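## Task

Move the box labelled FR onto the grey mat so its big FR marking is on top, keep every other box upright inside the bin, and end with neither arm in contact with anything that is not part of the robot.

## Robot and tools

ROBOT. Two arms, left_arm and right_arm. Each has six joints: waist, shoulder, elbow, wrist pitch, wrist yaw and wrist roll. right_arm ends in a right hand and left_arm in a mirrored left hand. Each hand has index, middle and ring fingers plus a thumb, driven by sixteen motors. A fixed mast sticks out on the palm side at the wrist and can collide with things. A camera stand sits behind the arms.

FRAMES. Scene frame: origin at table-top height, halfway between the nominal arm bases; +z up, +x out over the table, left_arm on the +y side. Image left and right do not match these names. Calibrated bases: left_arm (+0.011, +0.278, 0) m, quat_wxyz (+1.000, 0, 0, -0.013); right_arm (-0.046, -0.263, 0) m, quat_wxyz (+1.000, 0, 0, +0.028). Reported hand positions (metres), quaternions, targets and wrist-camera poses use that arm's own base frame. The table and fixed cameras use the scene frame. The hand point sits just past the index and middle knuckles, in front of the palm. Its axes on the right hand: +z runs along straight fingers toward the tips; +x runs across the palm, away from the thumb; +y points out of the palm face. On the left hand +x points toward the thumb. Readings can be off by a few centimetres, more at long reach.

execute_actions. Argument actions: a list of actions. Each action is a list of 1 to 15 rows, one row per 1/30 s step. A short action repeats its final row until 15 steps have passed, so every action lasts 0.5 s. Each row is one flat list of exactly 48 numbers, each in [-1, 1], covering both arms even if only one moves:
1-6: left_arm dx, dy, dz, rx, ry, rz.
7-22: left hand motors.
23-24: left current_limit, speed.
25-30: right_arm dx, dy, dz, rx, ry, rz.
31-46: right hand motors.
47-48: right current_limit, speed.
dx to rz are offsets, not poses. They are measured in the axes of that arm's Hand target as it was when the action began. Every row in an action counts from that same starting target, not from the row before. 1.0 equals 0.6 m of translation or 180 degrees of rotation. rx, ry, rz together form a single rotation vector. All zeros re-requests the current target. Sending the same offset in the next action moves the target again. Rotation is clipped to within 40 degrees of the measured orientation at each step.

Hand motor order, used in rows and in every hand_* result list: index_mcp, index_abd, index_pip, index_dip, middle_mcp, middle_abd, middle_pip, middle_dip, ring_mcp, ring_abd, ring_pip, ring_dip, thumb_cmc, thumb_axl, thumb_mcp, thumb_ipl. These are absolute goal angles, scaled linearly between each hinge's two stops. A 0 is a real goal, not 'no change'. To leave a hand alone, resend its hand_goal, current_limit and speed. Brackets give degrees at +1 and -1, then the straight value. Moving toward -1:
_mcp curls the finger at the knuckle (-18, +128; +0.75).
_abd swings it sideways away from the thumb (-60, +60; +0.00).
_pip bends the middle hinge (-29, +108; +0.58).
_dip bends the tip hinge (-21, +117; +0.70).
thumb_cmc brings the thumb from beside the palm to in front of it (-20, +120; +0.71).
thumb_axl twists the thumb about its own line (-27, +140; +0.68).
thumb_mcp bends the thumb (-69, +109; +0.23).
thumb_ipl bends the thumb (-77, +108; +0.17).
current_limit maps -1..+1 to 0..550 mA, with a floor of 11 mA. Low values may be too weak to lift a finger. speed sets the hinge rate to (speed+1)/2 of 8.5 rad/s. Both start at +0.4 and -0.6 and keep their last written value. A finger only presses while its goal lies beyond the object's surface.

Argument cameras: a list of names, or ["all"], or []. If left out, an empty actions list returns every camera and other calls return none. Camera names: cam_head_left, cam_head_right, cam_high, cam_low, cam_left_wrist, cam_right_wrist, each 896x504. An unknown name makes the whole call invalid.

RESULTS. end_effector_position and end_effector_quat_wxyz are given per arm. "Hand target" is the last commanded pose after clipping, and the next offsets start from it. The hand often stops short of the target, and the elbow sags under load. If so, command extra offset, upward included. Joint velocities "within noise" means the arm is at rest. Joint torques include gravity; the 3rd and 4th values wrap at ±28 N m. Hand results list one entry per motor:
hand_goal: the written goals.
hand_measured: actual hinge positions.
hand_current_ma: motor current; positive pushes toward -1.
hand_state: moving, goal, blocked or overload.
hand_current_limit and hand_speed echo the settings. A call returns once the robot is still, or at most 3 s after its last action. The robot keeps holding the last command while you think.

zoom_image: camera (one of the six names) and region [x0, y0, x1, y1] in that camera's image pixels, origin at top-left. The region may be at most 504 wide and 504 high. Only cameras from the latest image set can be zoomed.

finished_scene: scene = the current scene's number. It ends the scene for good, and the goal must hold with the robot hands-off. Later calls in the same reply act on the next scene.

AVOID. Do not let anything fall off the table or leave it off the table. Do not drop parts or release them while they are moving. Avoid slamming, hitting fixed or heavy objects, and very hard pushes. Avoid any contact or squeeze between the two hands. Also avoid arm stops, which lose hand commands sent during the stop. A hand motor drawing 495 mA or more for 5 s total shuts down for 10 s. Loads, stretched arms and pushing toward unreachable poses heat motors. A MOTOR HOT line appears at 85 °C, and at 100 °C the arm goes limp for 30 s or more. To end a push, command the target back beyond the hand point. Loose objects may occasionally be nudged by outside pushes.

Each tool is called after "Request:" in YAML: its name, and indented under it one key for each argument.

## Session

Request:
execute_actions:
  actions: []

Request:
zoom_image:
  camera: "cam_high"
  region: [320, 120, 500, 260]

Request:
zoom_image:
  camera: "cam_low"
  region: [310, 180, 610, 340]

Scene clock: 0.00 s.
left_arm: end_effector_position=(+0.2094, +0.3000, +0.3238) hand_goal=(+0.754, +0.000, +0.576, +0.696, +0.754, +0.000, +0.576, +0.696, +0.754, +0.000, +0.576, +0.696, +0.714, +0.678, +0.226, +0.168) hand_measured=(+0.754, +0.000, +0.576, +0.696, +0.754, +0.000, +0.576, +0.696, +0.754, +0.000, +0.576, +0.696, +0.714, +0.678, +0.226, +0.168) hand_current_ma=(+0, +0, +0, +0, +0, +0, +0, +0, +0, +0, +0, +0, +0, +0, +0, +0) hand_state=(goal, goal, goal, goal, goal, goal, goal, goal, goal, goal, goal, goal, overload, goal, goal, goal) hand_current_limit=0.40 hand_speed=-0.60 end_effector_quat_wxyz=(+0.222, +0.584, +0.375, +0.685) | right_arm: end_effector_position=(+0.1964, -0.1548, +0.3274) hand_goal=(+0.754, +0.000, +0.576, +0.696, +0.754, +0.000, +0.576, +0.696, +0.754, +0.000, +0.576, +0.696, +0.714, +0.678, +0.226, +0.168) hand_measured=(+0.754, +0.000, +0.576, +0.696, +0.754, +0.000, +0.576, +0.696, +0.754, +0.000, +0.576, +0.696, +0.714, +0.678, +0.226, +0.168) hand_current_ma=(+0, +0, +0, +0, +0, +0, +0, +0, +0, +0, +0, +0, +0, +0, +0, +0) hand_state=(goal, goal, goal, goal, goal, goal, goal, goal, goal, goal, goal, goal, goal, goal, goal, goal) hand_current_limit=0.40 hand_speed=-0.60 end_effector_quat_wxyz=(+0.042, +0.958, -0.221, +0.176)
Joint positions: left_arm=[1.452 1.232 0.409 0.921 1.192 0.595] | right_arm=[-0.294 0.825 1.123 -1.508 0.059 1.719]
Joint velocities: within noise
Joint torques (N m): no reading
Motor temperatures (°C): left_arm=[27 23 25 28 23 24] | right_arm=[28 31 26 24 27 24]
Heat: left arm: hottest wrist pitch 28 °C; right arm: hottest shoulder 31 °C.
Hand target: left_arm +0.2098, +0.3032, +0.3328; +0.214, +0.586, +0.365, +0.691 | right_arm +0.1995, -0.1557, +0.3365; +0.043, +0.956, -0.220, +0.188
camera_calibration:
cam_left_wrist: T_world_to_cam=[[0.123788, -0.16146, -0.979085, 0.314831], [-0.858831, 0.476823, -0.187216, 0.04894], [0.497078, 0.864043, -0.0796417, -0.207788], [0, 0, 0, 1]] pos_world=[0.106346, 0.207035, 0.30086]
cam_right_wrist: T_world_to_cam=[[-0.938812, -0.234699, -0.252087, 0.262888], [-0.333261, 0.803842, 0.492721, -0.0162967], [0.0869973, 0.546584, -0.832873, 0.469629], [0, 0, 0, 1]] pos_world=[0.200515, -0.181892, 0.465442]

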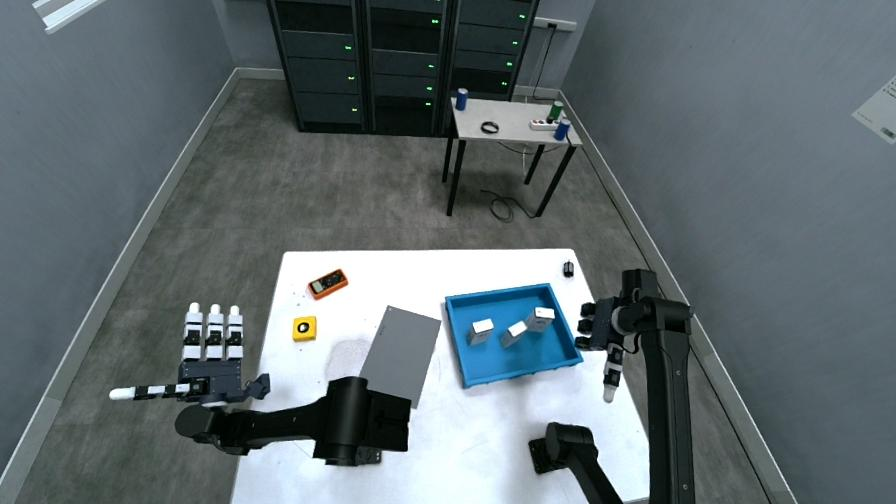

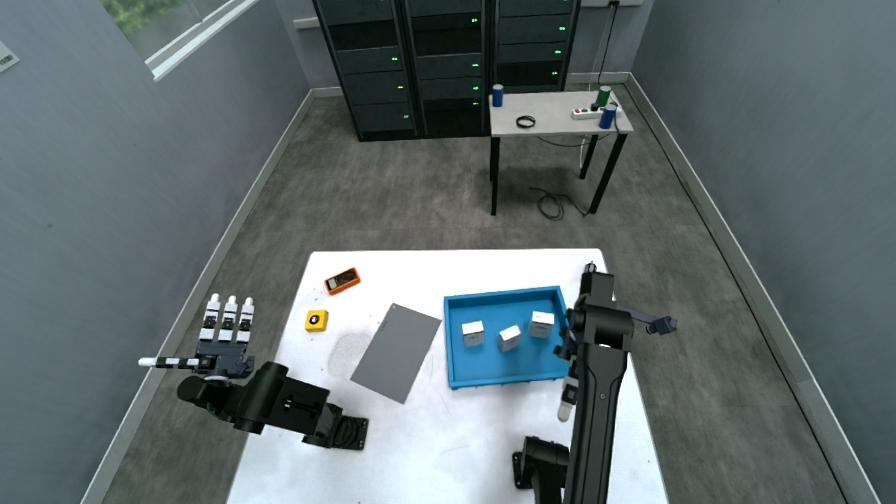

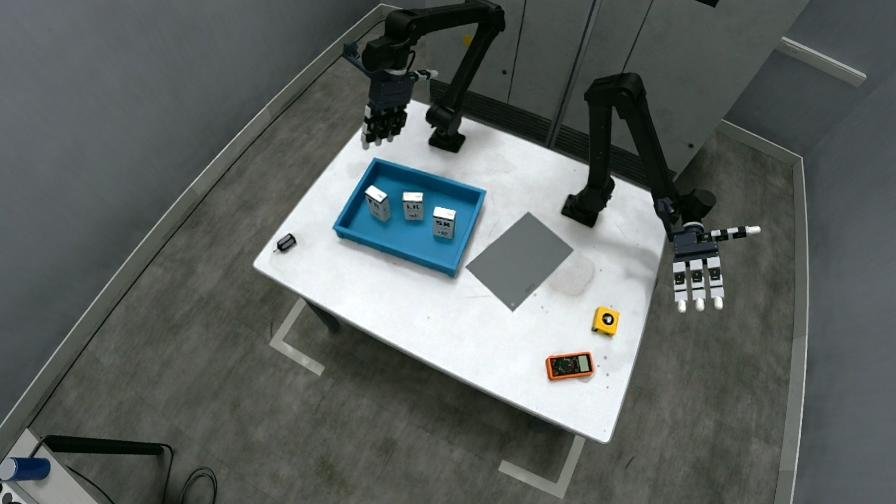

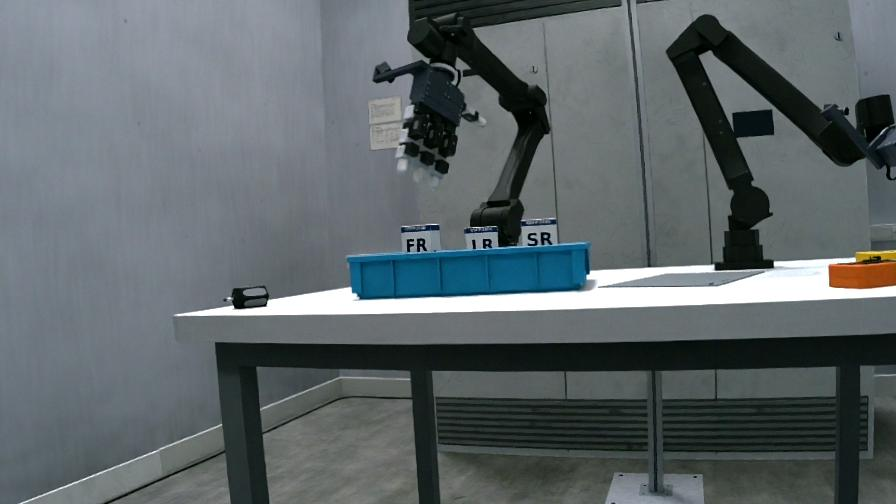

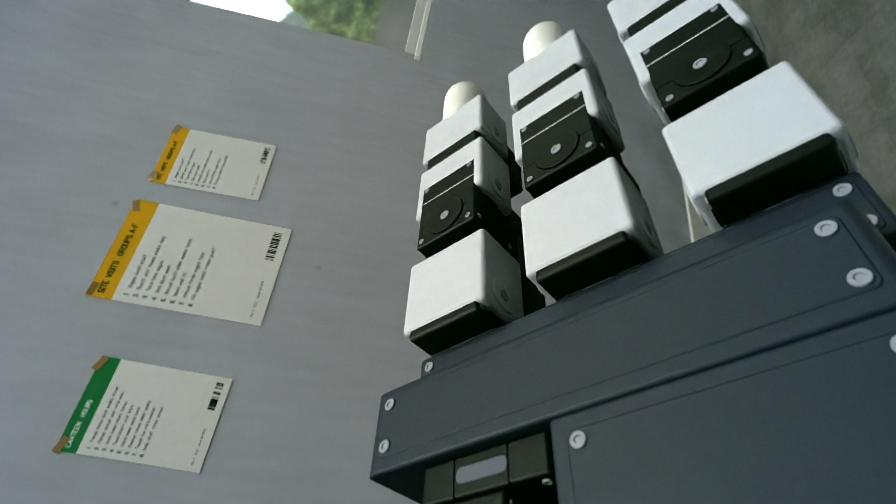

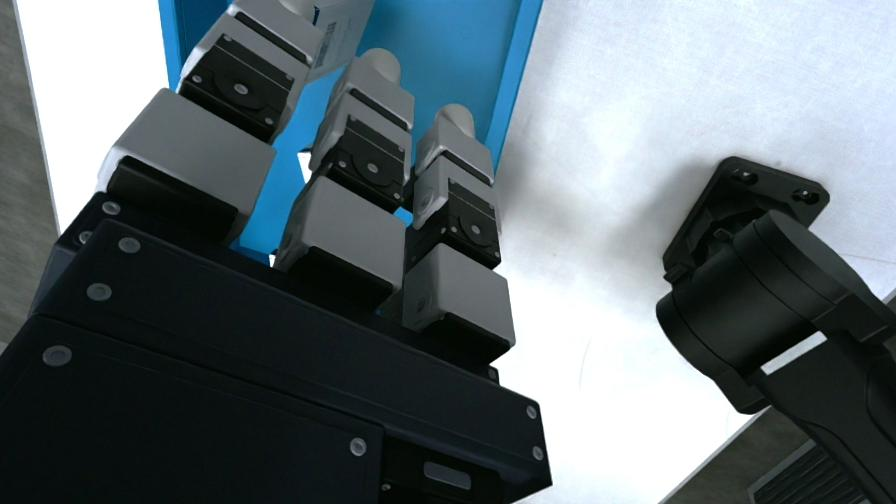

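Scaled by 2.800 from the camera's 896x504 image, which has a finer 1280x720 frame.

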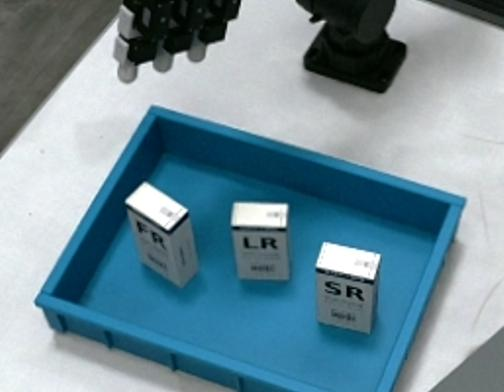

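Scaled by 1.680 from the camera's 896x504 image, which has a finer 1280x720 frame.

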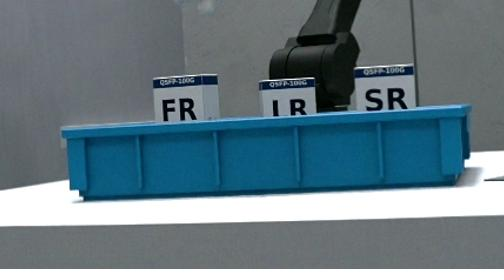

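Request:
zoom_image:
  camera: "cam_head_left"
  region: [430, 270, 610, 400]

Request:
zoom_image:
  camera: "cam_head_right"
  region: [430, 270, 610, 400]

Scaled by 2.800 from the camera's 896x504 image, which has a finer 1280x720 frame.

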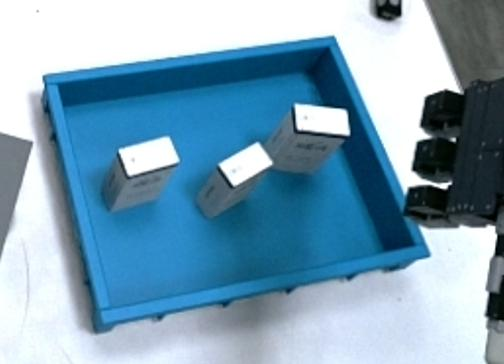

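Scaled by 2.800 from the camera's 896x504 image, which has a finer 1280x720 frame.

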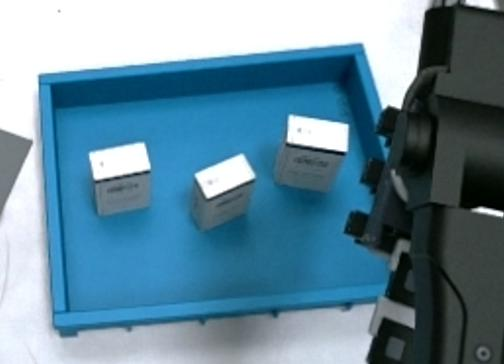

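Request:
execute_actions:
  actions:
    - [[0,0,0,0,0,0,0.754,0,0.576,0.696,0.754,0,0.576,0.696,0.754,0,0.576,0.696,0.714,0.678,0.226,0.168,0.4,-0.6,0.038,-0.0567,0.0155,0.0823,-0.0074,0.0103,0.754,0,0.576,0.696,0.754,0,0.576,0.696,0.754,0,0.576,0.696,0.714,0.678,0.226,0.168,0.4,-0.6]]
    - [[0,0,0,0,0,0,0.754,0,0.576,0.696,0.754,0,0.576,0.696,0.754,0,0.576,0.696,0.714,0.678,0.226,0.168,0.4,-0.6,0.0367,-0.0522,0.0288,0.0823,-0.0074,0.0103,0.754,0,0.576,0.696,0.754,0,0.576,0.696,0.754,0,0.576,0.696,0.714,0.678,0.226,0.168,0.4,-0.6]]
    - [[0,0,0,0,0,0,0.754,0,0.576,0.696,0.754,0,0.576,0.696,0.754,0,0.576,0.696,0.714,0.678,0.226,0.168,0.4,-0.6,0.036,-0.0443,0.0405,0.0823,-0.0074,0.0103,0.754,0,0.576,0.696,0.754,0,0.576,0.696,0.754,0,0.576,0.696,0.714,0.678,0.226,0.168,0.4,-0.6]]

Scene clock: 4.80 s.
left_arm: end_effector_position=(+0.2094, +0.3000, +0.3238) hand_goal=(+0.754, +0.000, +0.576, +0.696, +0.754, +0.000, +0.576, +0.696, +0.754, +0.000, +0.576, +0.696, +0.714, +0.678, +0.226, +0.168) hand_measured=(+0.758, +0.000, +0.576, +0.696, +0.760, +0.000, +0.576, +0.696, +0.758, +0.000, +0.576, +0.696, +1.000, +0.678, +0.226, +0.168) hand_current_ma=(+2, +0, +0, +0, +2, +0, +0, +0, +2, +0, +0, +0, +0, +0, +0, +0) hand_state=(goal, goal, goal, goal, goal, goal, goal, goal, goal, goal, goal, goal, overload, goal, goal, goal) hand_current_limit=0.40 hand_speed=-0.60 end_effector_quat_wxyz=(+0.222, +0.584, +0.375, +0.685) | right_arm: end_effector_position=(+0.3022, -0.0883, +0.3166) hand_goal=(+0.754, +0.000, +0.576, +0.696, +0.754, +0.000, +0.576, +0.696, +0.754, +0.000, +0.576, +0.696, +0.714, +0.678, +0.226, +0.168) hand_measured=(+0.744, +0.000, +0.576, +0.696, +0.746, +0.000, +0.576, +0.696, +0.746, +0.000, +0.576, +0.696, +0.710, +0.678, +0.224, +0.168) hand_current_ma=(-3, +0, +0, +0, -3, +0, +0, +0, -3, +0, +0, +0, -1, +0, +0, +0) hand_state=(goal, goal, goal, goal, goal, goal, goal, goal, goal, goal, goal, goal, goal, goal, goal, goal) hand_current_limit=0.40 hand_speed=-0.60 end_effector_quat_wxyz=(-0.345, +0.896, -0.189, +0.205)
Joint positions: left_arm=[1.452 1.232 0.409 0.921 1.192 0.595] | right_arm=[-0.488 1.049 1.253 -1.508 -0.79 1.611]
Joint torques (N m): left_arm=[0.03 -7.36 9.66 1.54 0.04 0.09] | right_arm=[0.73 -6.18 11.97 0.84 -0.88 -0.05]
Heat: left arm: hottest wrist pitch 28 °C; right arm: hottest shoulder 31 °C.
Hand target: left_arm +0.2098, +0.3032, +0.3328; +0.214, +0.586, +0.365, +0.691 | right_arm +0.3106, -0.0962, +0.3366; -0.338, +0.896, -0.179, +0.226
Off the commanded pose: left_arm 0.010 m, 2 deg | right_arm 0.023 m, 3 deg.

Request:
execute_actions:
  actions:
    - [[0,0,0,0,0,0,0.754,0,0.576,0.696,0.754,0,0.576,0.696,0.754,0,0.576,0.696,0.714,0.678,0.226,0.168,0.4,-0.6,0.0358,-0.0337,0.0497,0.0823,-0.0074,0.0103,0.754,0,0.576,0.696,0.754,0,0.576,0.696,0.754,0,0.576,0.696,0.4,0.678,0.226,0.168,0.4,-0.6]]
    - [[0,0,0,0,0,0,0.754,0,0.576,0.696,0.754,0,0.576,0.696,0.754,0,0.576,0.696,0.714,0.678,0.226,0.168,0.4,-0.6,0.0362,-0.0212,0.056,0.0823,-0.0074,0.0103,0.2,0,0.576,0.696,0.754,0,0.576,0.696,0.754,0,0.576,0.696,-0.2,0.678,0.26,0.168,0.4,-0.6]]
    - [[0,0,0,0,0,0,0.754,0,0.576,0.696,0.754,0,0.576,0.696,0.754,0,0.576,0.696,0.714,0.678,0.226,0.168,0.4,-0.6,0.037,-0.0075,0.0588,0.0823,-0.0074,0.0103,-0.2055,0,0.576,0.696,0.754,0,0.576,0.696,0.754,0,0.576,0.696,-0.65,0.678,0.26,0.168,0.4,-0.6]]
  cameras: ["cam_low","cam_high","cam_head_left","cam_head_right"]

Scene clock: 6.90 s.
left_arm: end_effector_position=(+0.2094, +0.3000, +0.3238) hand_goal=(+0.754, +0.000, +0.576, +0.696, +0.754, +0.000, +0.576, +0.696, +0.754, +0.000, +0.576, +0.696, +0.714, +0.678, +0.226, +0.168) hand_measured=(+0.758, +0.000, +0.576, +0.696, +0.760, +0.000, +0.576, +0.696, +0.758, +0.000, +0.576, +0.696, +1.000, +0.678, +0.226, +0.168) hand_current_ma=(+2, +0, +0, +0, +2, +0, +0, +0, +2, +0, +0, +0, +0, +0, +0, +0) hand_state=(goal, goal, goal, goal, goal, goal, goal, goal, goal, goal, goal, goal, overload, goal, goal, goal) hand_current_limit=0.40 hand_speed=-0.60 end_effector_quat_wxyz=(+0.222, +0.584, +0.375, +0.685) | right_arm: end_effector_position=(+0.4108, -0.0366, +0.3215) hand_goal=(-0.206, +0.000, +0.576, +0.696, +0.754, +0.000, +0.576, +0.696, +0.754, +0.000, +0.576, +0.696, -0.650, +0.678, +0.260, +0.168) hand_measured=(-0.208, +0.000, +0.574, +0.696, +0.740, +0.000, +0.574, +0.696, +0.740, +0.000, +0.574, +0.696, -0.646, +0.678, +0.258, +0.168) hand_current_ma=(+0, +0, +0, +0, -6, +0, +0, +0, -6, +0, +0, +0, +1, +0, -1, +0) hand_state=(goal, goal, goal, goal, goal, goal, goal, goal, goal, goal, goal, goal, goal, goal, goal, goal) hand_current_limit=0.40 hand_speed=-0.60 end_effector_quat_wxyz=(+0.666, -0.698, +0.142, -0.220)
Joint positions: left_arm=[1.452 1.232 0.409 0.921 1.192 0.595] | right_arm=[-0.518 1.352 1.274 -1.485 -1.555 1.461]
Joint torques (N m): left_arm=[0.03 -7.3 9.66 1.54 0.04 0.09] | right_arm=[2.37 -10.52 11.26 0.68 -1.23 -0.06]
Heat: left arm: hottest wrist pitch 28 °C; right arm: hottest shoulder 31 °C.
Hand target: left_arm +0.2098, +0.3032, +0.3328; +0.214, +0.586, +0.365, +0.691 | right_arm +0.4216, -0.0369, +0.3369; +0.668, -0.699, +0.111, -0.230
Off the commanded pose: left_arm 0.010 m, 2 deg | right_arm 0.019 m, 4 deg.
joint sent to its limit (right arm) — joint 5 (wrist yaw), lower limit. The joint targets still meet the commanded pose.
Images, in order (width x height): cam_head_left 896x504, cam_head_right 896x504, cam_high 896x504, cam_low 896x504.

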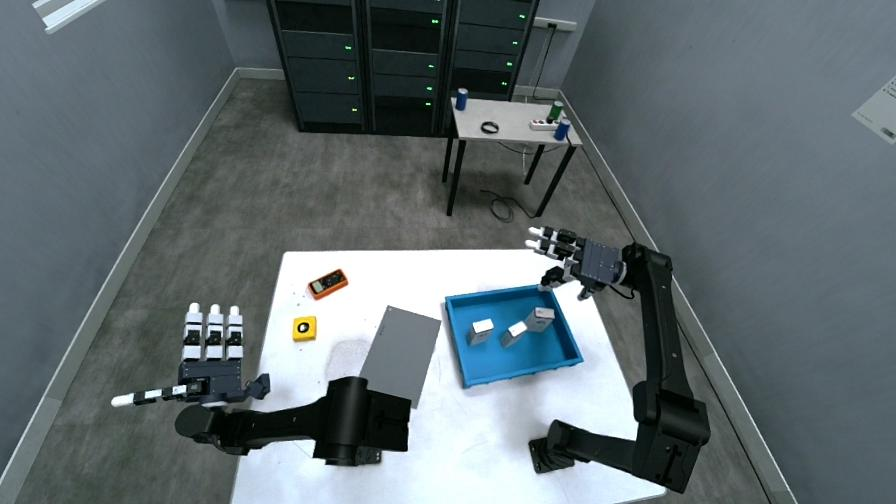

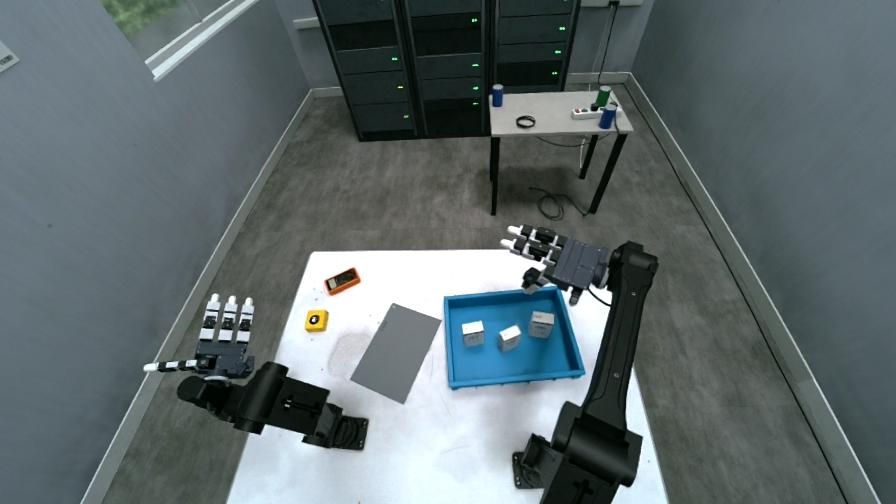

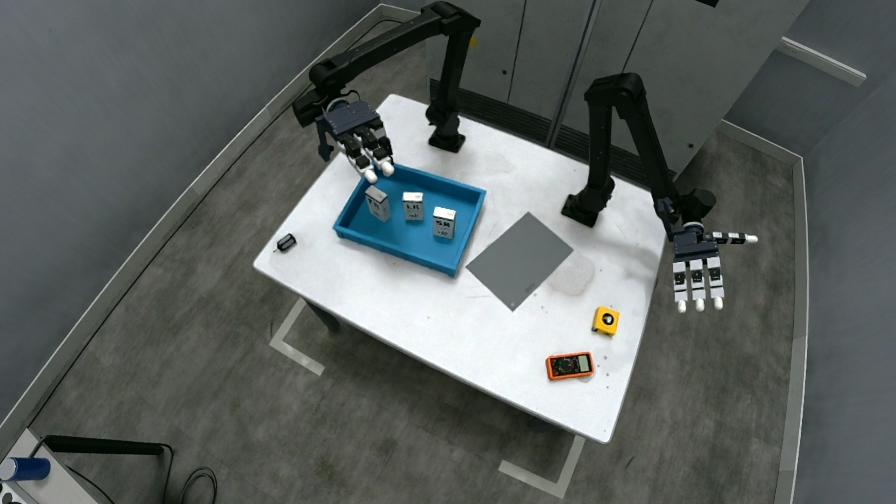

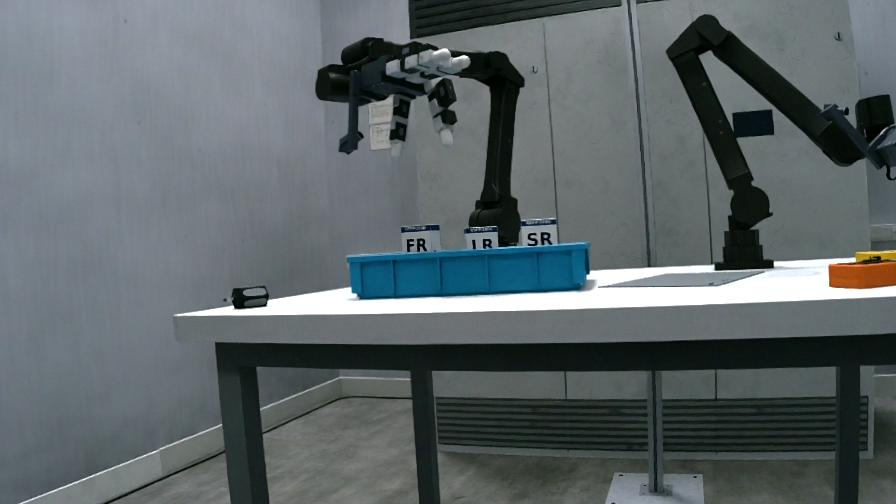

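Request:
execute_actions:
  actions:
    - [[0,0,0,0,0,0,0.754,0,0.576,0.696,0.754,0,0.576,0.696,0.754,0,0.576,0.696,0.714,0.678,0.226,0.168,0.4,-0.6,-0.0162,0.0919,0,0,0,0,-0.2055,0,0.576,0.696,0.754,0,0.576,0.696,0.754,0,0.576,0.696,-0.65,0.678,0.26,0.168,0.4,-0.6]]
    - [[0,0,0,0,0,0,0.754,0,0.576,0.696,0.754,0,0.576,0.696,0.754,0,0.576,0.696,0.714,0.678,0.226,0.168,0.4,-0.6,-0.0162,0.0919,0,0,0,0,-0.2055,0,0.576,0.696,0.754,0,0.576,0.696,0.754,0,0.576,0.696,-0.65,0.678,0.26,0.168,0.4,-0.6]]
  cameras: ["cam_low","cam_high","cam_head_left","cam_head_right"]

Request:
zoom_image:
  camera: "cam_head_left"
  region: [480, 240, 660, 380]

Request:
zoom_image:
  camera: "cam_head_right"
  region: [480, 240, 660, 380]

Request:
zoom_image:
  camera: "cam_low"
  region: [320, 60, 560, 300]

Scene clock: 8.67 s.
left_arm: end_effector_position=(+0.2094, +0.3000, +0.3238) hand_goal=(+0.754, +0.000, +0.576, +0.696, +0.754, +0.000, +0.576, +0.696, +0.754, +0.000, +0.576, +0.696, +0.714, +0.678, +0.226, +0.168) hand_measured=(+0.758, +0.000, +0.576, +0.696, +0.760, +0.000, +0.576, +0.696, +0.758, +0.000, +0.576, +0.696, +1.000, +0.678, +0.226, +0.168) hand_current_ma=(+2, +0, +0, +0, +2, +0, +0, +0, +2, +0, +0, +0, +0, +0, +0, +0) hand_state=(goal, goal, goal, goal, goal, goal, goal, goal, goal, goal, goal, goal, overload, goal, goal, goal) hand_current_limit=0.40 hand_speed=-0.60 end_effector_quat_wxyz=(+0.222, +0.584, +0.375, +0.685) | right_arm: end_effector_position=(+0.4185, -0.0407, +0.2296) hand_goal=(-0.206, +0.000, +0.576, +0.696, +0.754, +0.000, +0.576, +0.696, +0.754, +0.000, +0.576, +0.696, -0.650, +0.678, +0.260, +0.168) hand_measured=(-0.208, +0.000, +0.574, +0.696, +0.740, +0.000, +0.574, +0.696, +0.740, +0.000, +0.574, +0.696, -0.646, +0.678, +0.258, +0.168) hand_current_ma=(+0, +0, +0, +0, -6, +0, +0, +0, -6, +0, +0, +0, +0, +0, +0, +0) hand_state=(goal, goal, goal, goal, goal, goal, goal, goal, goal, goal, goal, goal, goal, goal, goal, goal) hand_current_limit=0.40 hand_speed=-0.60 end_effector_quat_wxyz=(+0.662, -0.701, +0.125, -0.235)
Joint positions: left_arm=[1.452 1.232 0.409 0.921 1.192 0.595] | right_arm=[-0.518 1.433 1.109 -1.339 -1.558 1.312]
Joint torques (N m): left_arm=[0.03 -7.36 9.66 1.54 0.04 0.09] | right_arm=[2.37 -10.81 7.23 0.8 -1.11 -0.1]
Heat: left arm: hottest wrist pitch 28 °C; right arm: hottest shoulder 31 °C.
Hand target: left_arm +0.2098, +0.3032, +0.3328; +0.214, +0.586, +0.365, +0.691 | right_arm +0.4216, -0.0371, +0.2250; +0.668, -0.699, +0.111, -0.231
Off the commanded pose: left_arm 0.010 m, 2 deg | right_arm 0.007 m, 2 deg.
joint read past its limit (right arm) — joint 5 (wrist yaw), lower limit.
joint sent to its limit (right arm) — joint 5 (wrist yaw), lower limit. The joint targets still meet the commanded pose.
Images, in order (width x height): cam_head_left 896x504, cam_head_right 896x504, cam_high 896x504, cam_low 896x504.

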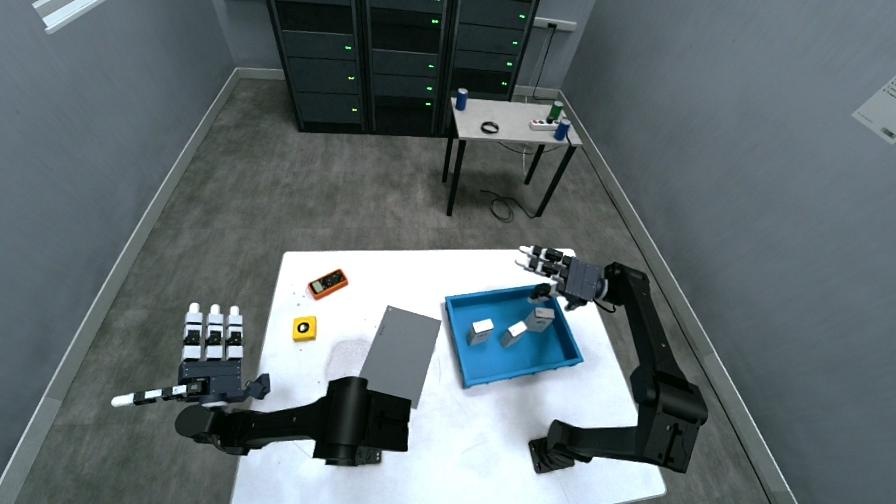

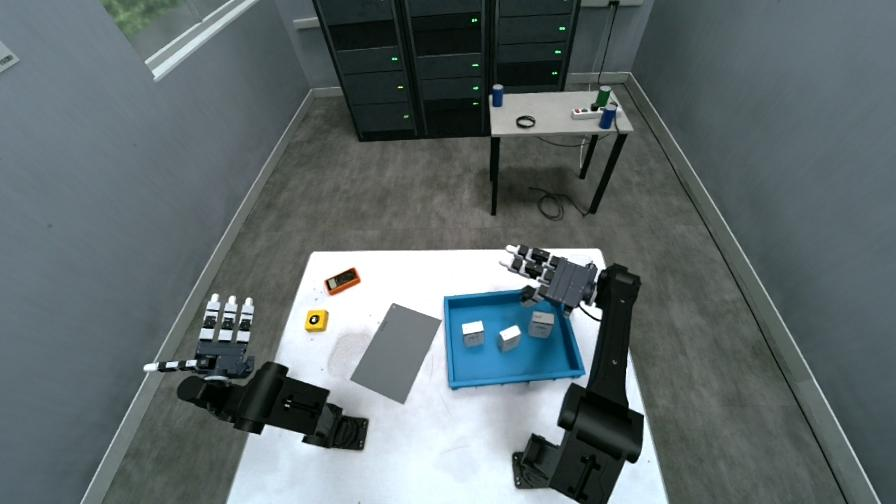

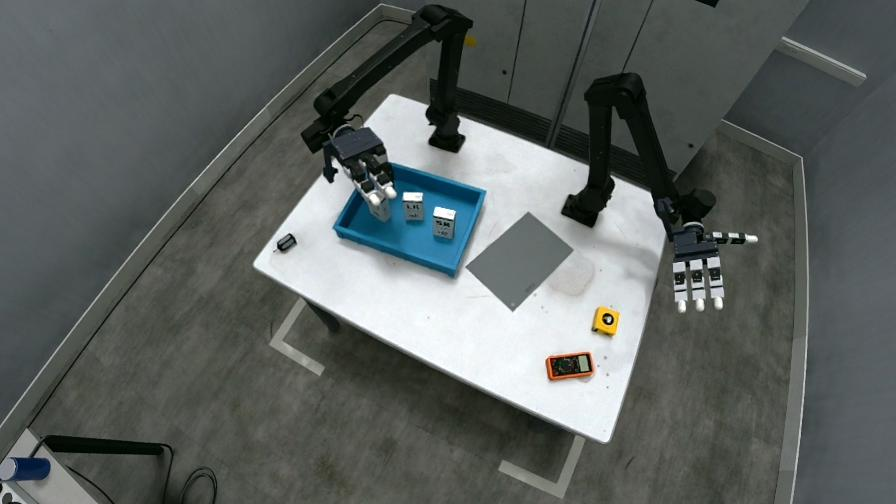

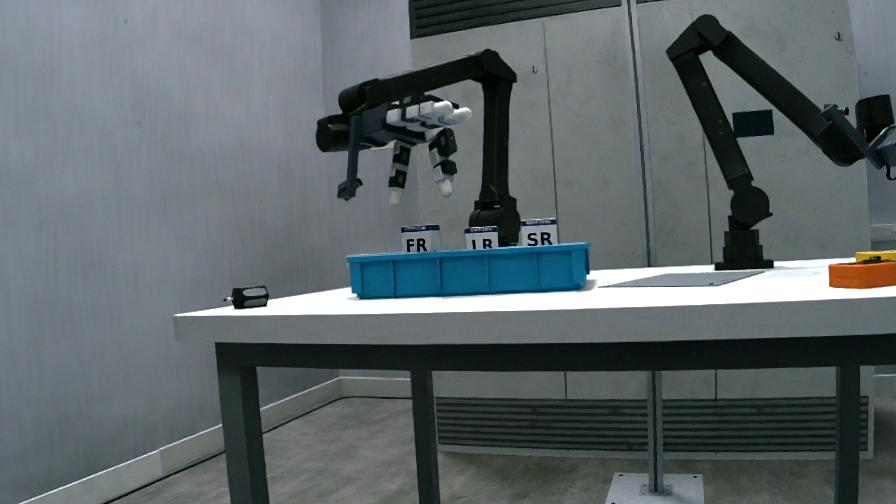

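Scaled by 2.800 from the camera's 896x504 image, which has a finer 1280x720 frame.

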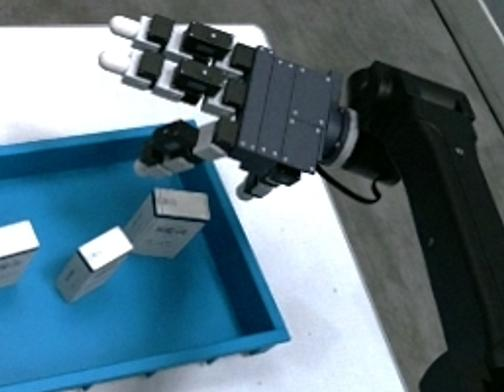

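Scaled by 2.800 from the camera's 896x504 image, which has a finer 1280x720 frame.

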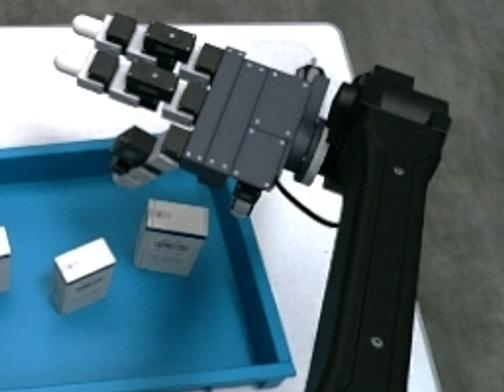

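Scaled by 2.100 from the camera's 896x504 image, which has a finer 1280x720 frame.

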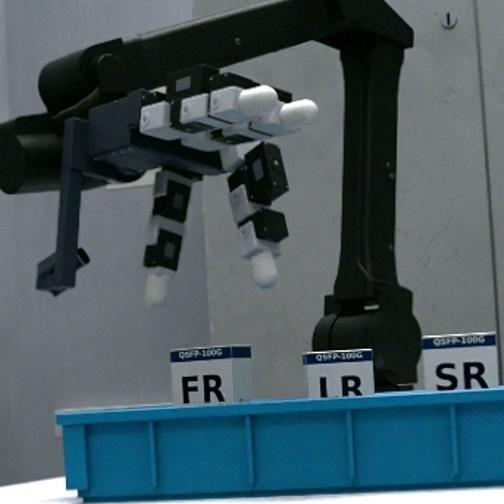

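Request:
execute_actions:
  actions:
    - [[0,0,0,0,0,0,0.754,0,0.576,0.696,0.754,0,0.576,0.696,0.754,0,0.576,0.696,0.714,0.678,0.226,0.168,0.4,-0.6,0.0002,0.0593,0.0072,0,0,0,-0.2055,0,0.576,0.696,0.754,0,0.576,0.696,0.754,0,0.576,0.696,-0.65,0.678,0.26,0.168,0.4,-0.6]]
  cameras: ["cam_low","cam_high","cam_head_left","cam_head_right"]

Request:
zoom_image:
  camera: "cam_head_left"
  region: [500, 260, 620, 360]

Request:
zoom_image:
  camera: "cam_head_right"
  region: [480, 260, 620, 370]

Request:
zoom_image:
  camera: "cam_low"
  region: [320, 60, 560, 300]

Request:
zoom_image:
  camera: "cam_high"
  region: [320, 120, 470, 260]

Scene clock: 10.20 s.
left_arm: end_effector_position=(+0.2094, +0.3000, +0.3238) hand_goal=(+0.754, +0.000, +0.576, +0.696, +0.754, +0.000, +0.576, +0.696, +0.754, +0.000, +0.576, +0.696, +0.714, +0.678, +0.226, +0.168) hand_measured=(+0.758, +0.000, +0.576, +0.696, +0.760, +0.000, +0.576, +0.696, +0.758, +0.000, +0.576, +0.696, +1.000, +0.678, +0.226, +0.168) hand_current_ma=(+2, +0, +0, +0, +2, +0, +0, +0, +2, +0, +0, +0, +0, +0, +0, +0) hand_state=(goal, goal, goal, goal, goal, goal, goal, goal, goal, goal, goal, goal, overload, goal, goal, goal) hand_current_limit=0.40 hand_speed=-0.60 end_effector_quat_wxyz=(+0.222, +0.584, +0.375, +0.685) | right_arm: end_effector_position=(+0.4267, -0.0409, +0.1963) hand_goal=(-0.206, +0.000, +0.576, +0.696, +0.754, +0.000, +0.576, +0.696, +0.754, +0.000, +0.576, +0.696, -0.650, +0.678, +0.260, +0.168) hand_measured=(-0.208, +0.000, +0.574, +0.696, +0.740, +0.000, +0.574, +0.696, +0.740, +0.000, +0.574, +0.696, -0.646, +0.678, +0.258, +0.168) hand_current_ma=(+0, +0, +0, +0, -6, +0, +0, +0, -6, +0, +0, +0, +0, +0, +0, +0) hand_state=(goal, goal, goal, goal, goal, goal, goal, goal, goal, goal, goal, goal, goal, goal, goal, goal) hand_current_limit=0.40 hand_speed=-0.60 end_effector_quat_wxyz=(+0.663, -0.702, +0.120, -0.233)
Joint positions: left_arm=[1.452 1.232 0.409 0.921 1.192 0.595] | right_arm=[-0.508 1.494 1.08 -1.282 -1.558 1.276]
Joint torques (N m): left_arm=[0.03 -7.3 9.66 1.54 0.04 0.09] | right_arm=[2.37 -10.99 6.72 0.76 -1.1 -0.08]
Heat: left arm: hottest wrist pitch 28 °C; right arm: hottest shoulder 31 °C.
Hand target: left_arm +0.2098, +0.3032, +0.3328; +0.214, +0.586, +0.365, +0.691 | right_arm +0.4290, -0.0363, +0.1899; +0.668, -0.699, +0.111, -0.230
Off the commanded pose: left_arm 0.010 m, 2 deg | right_arm 0.008 m, 1 deg.
joint read past its limit (right arm) — joint 5 (wrist yaw), lower limit.
joint sent to its limit (right arm) — joint 5 (wrist yaw), lower limit. The joint targets still meet the commanded pose.
Images, in order (width x height): cam_head_left 896x504, cam_head_right 896x504, cam_high 896x504, cam_low 896x504.

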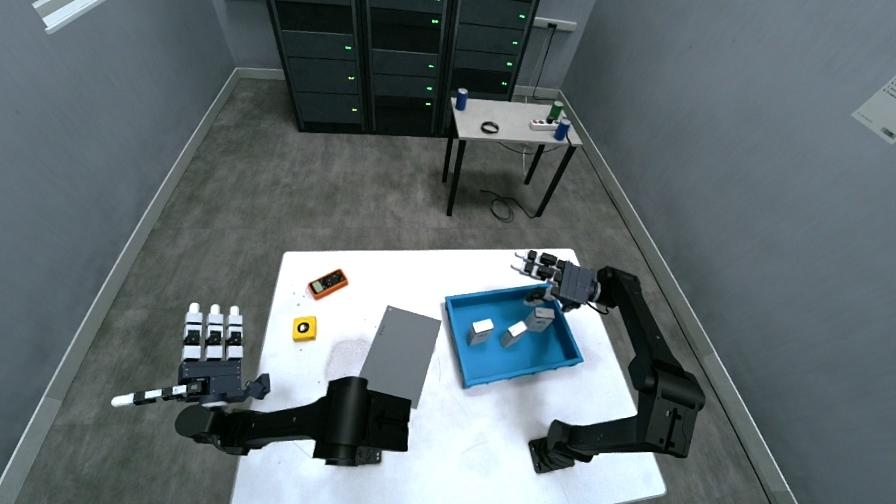

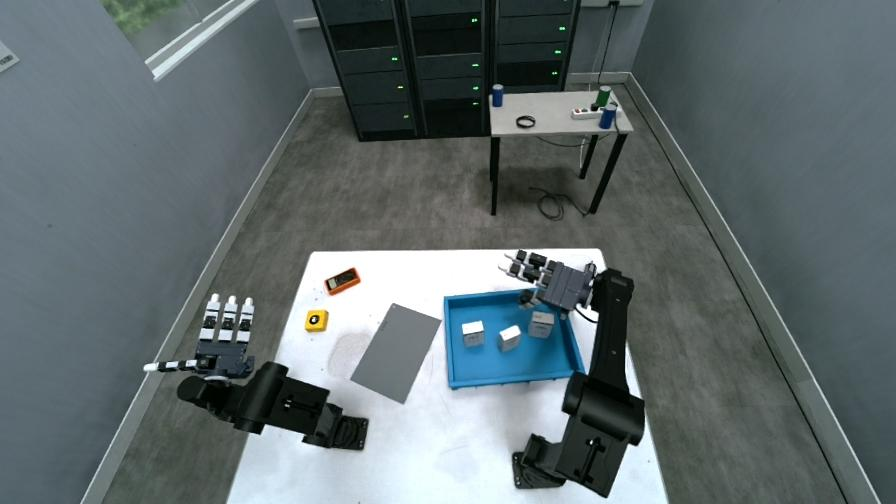

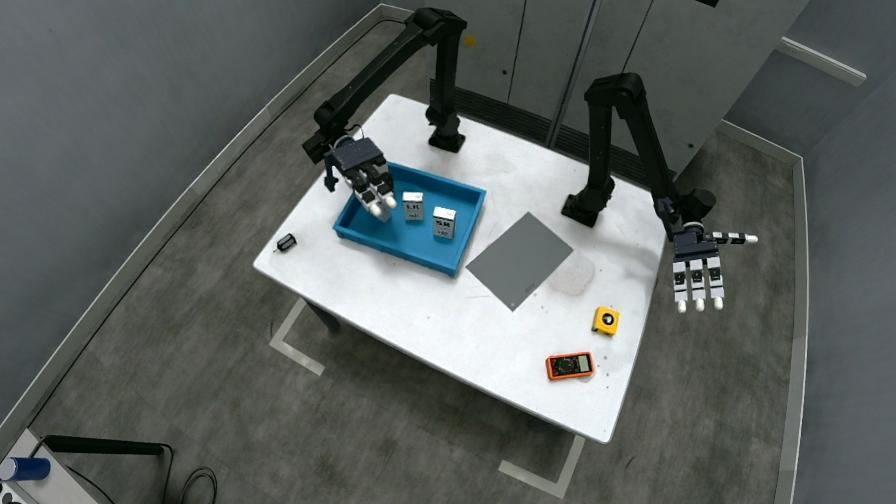

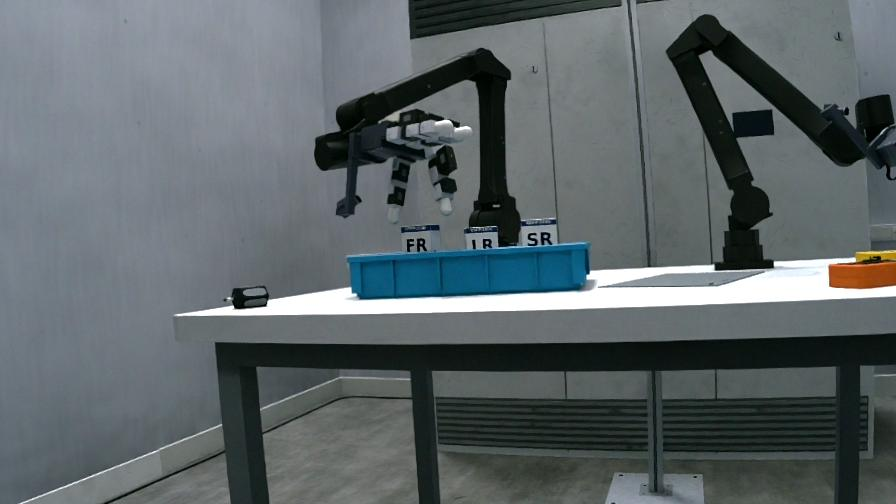

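Scaled by 4.200 from the camera's 896x504 image, which has a finer 1280x720 frame.

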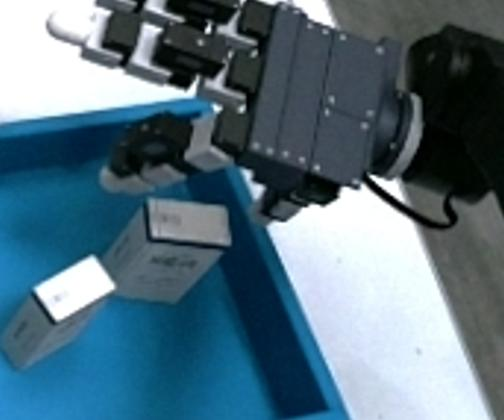

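Scaled by 3.600 from the camera's 896x504 image, which has a finer 1280x720 frame.

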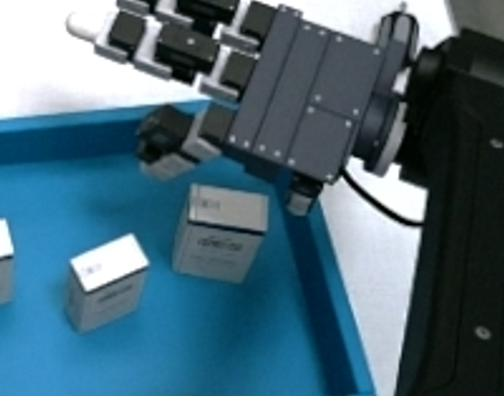

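Scaled by 2.100 from the camera's 896x504 image, which has a finer 1280x720 frame.

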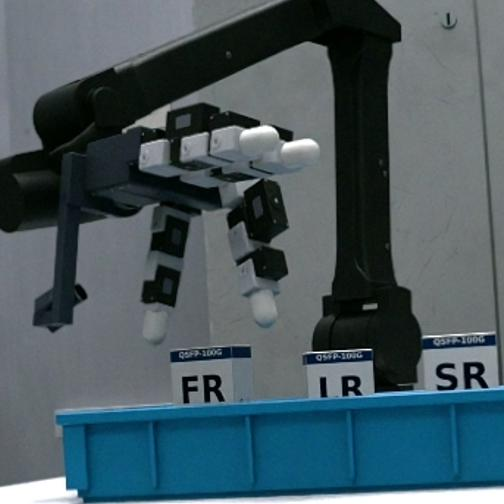

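Scaled by 3.360 from the camera's 896x504 image, which has a finer 1280x720 frame.

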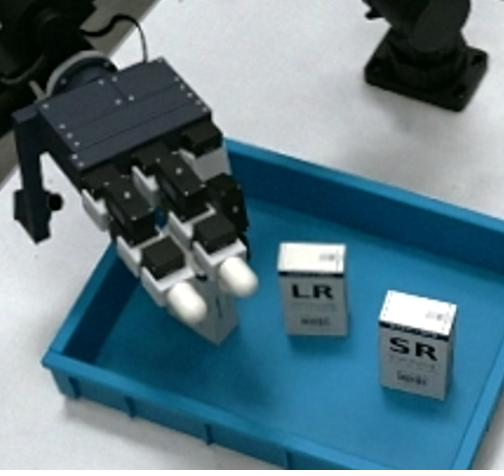

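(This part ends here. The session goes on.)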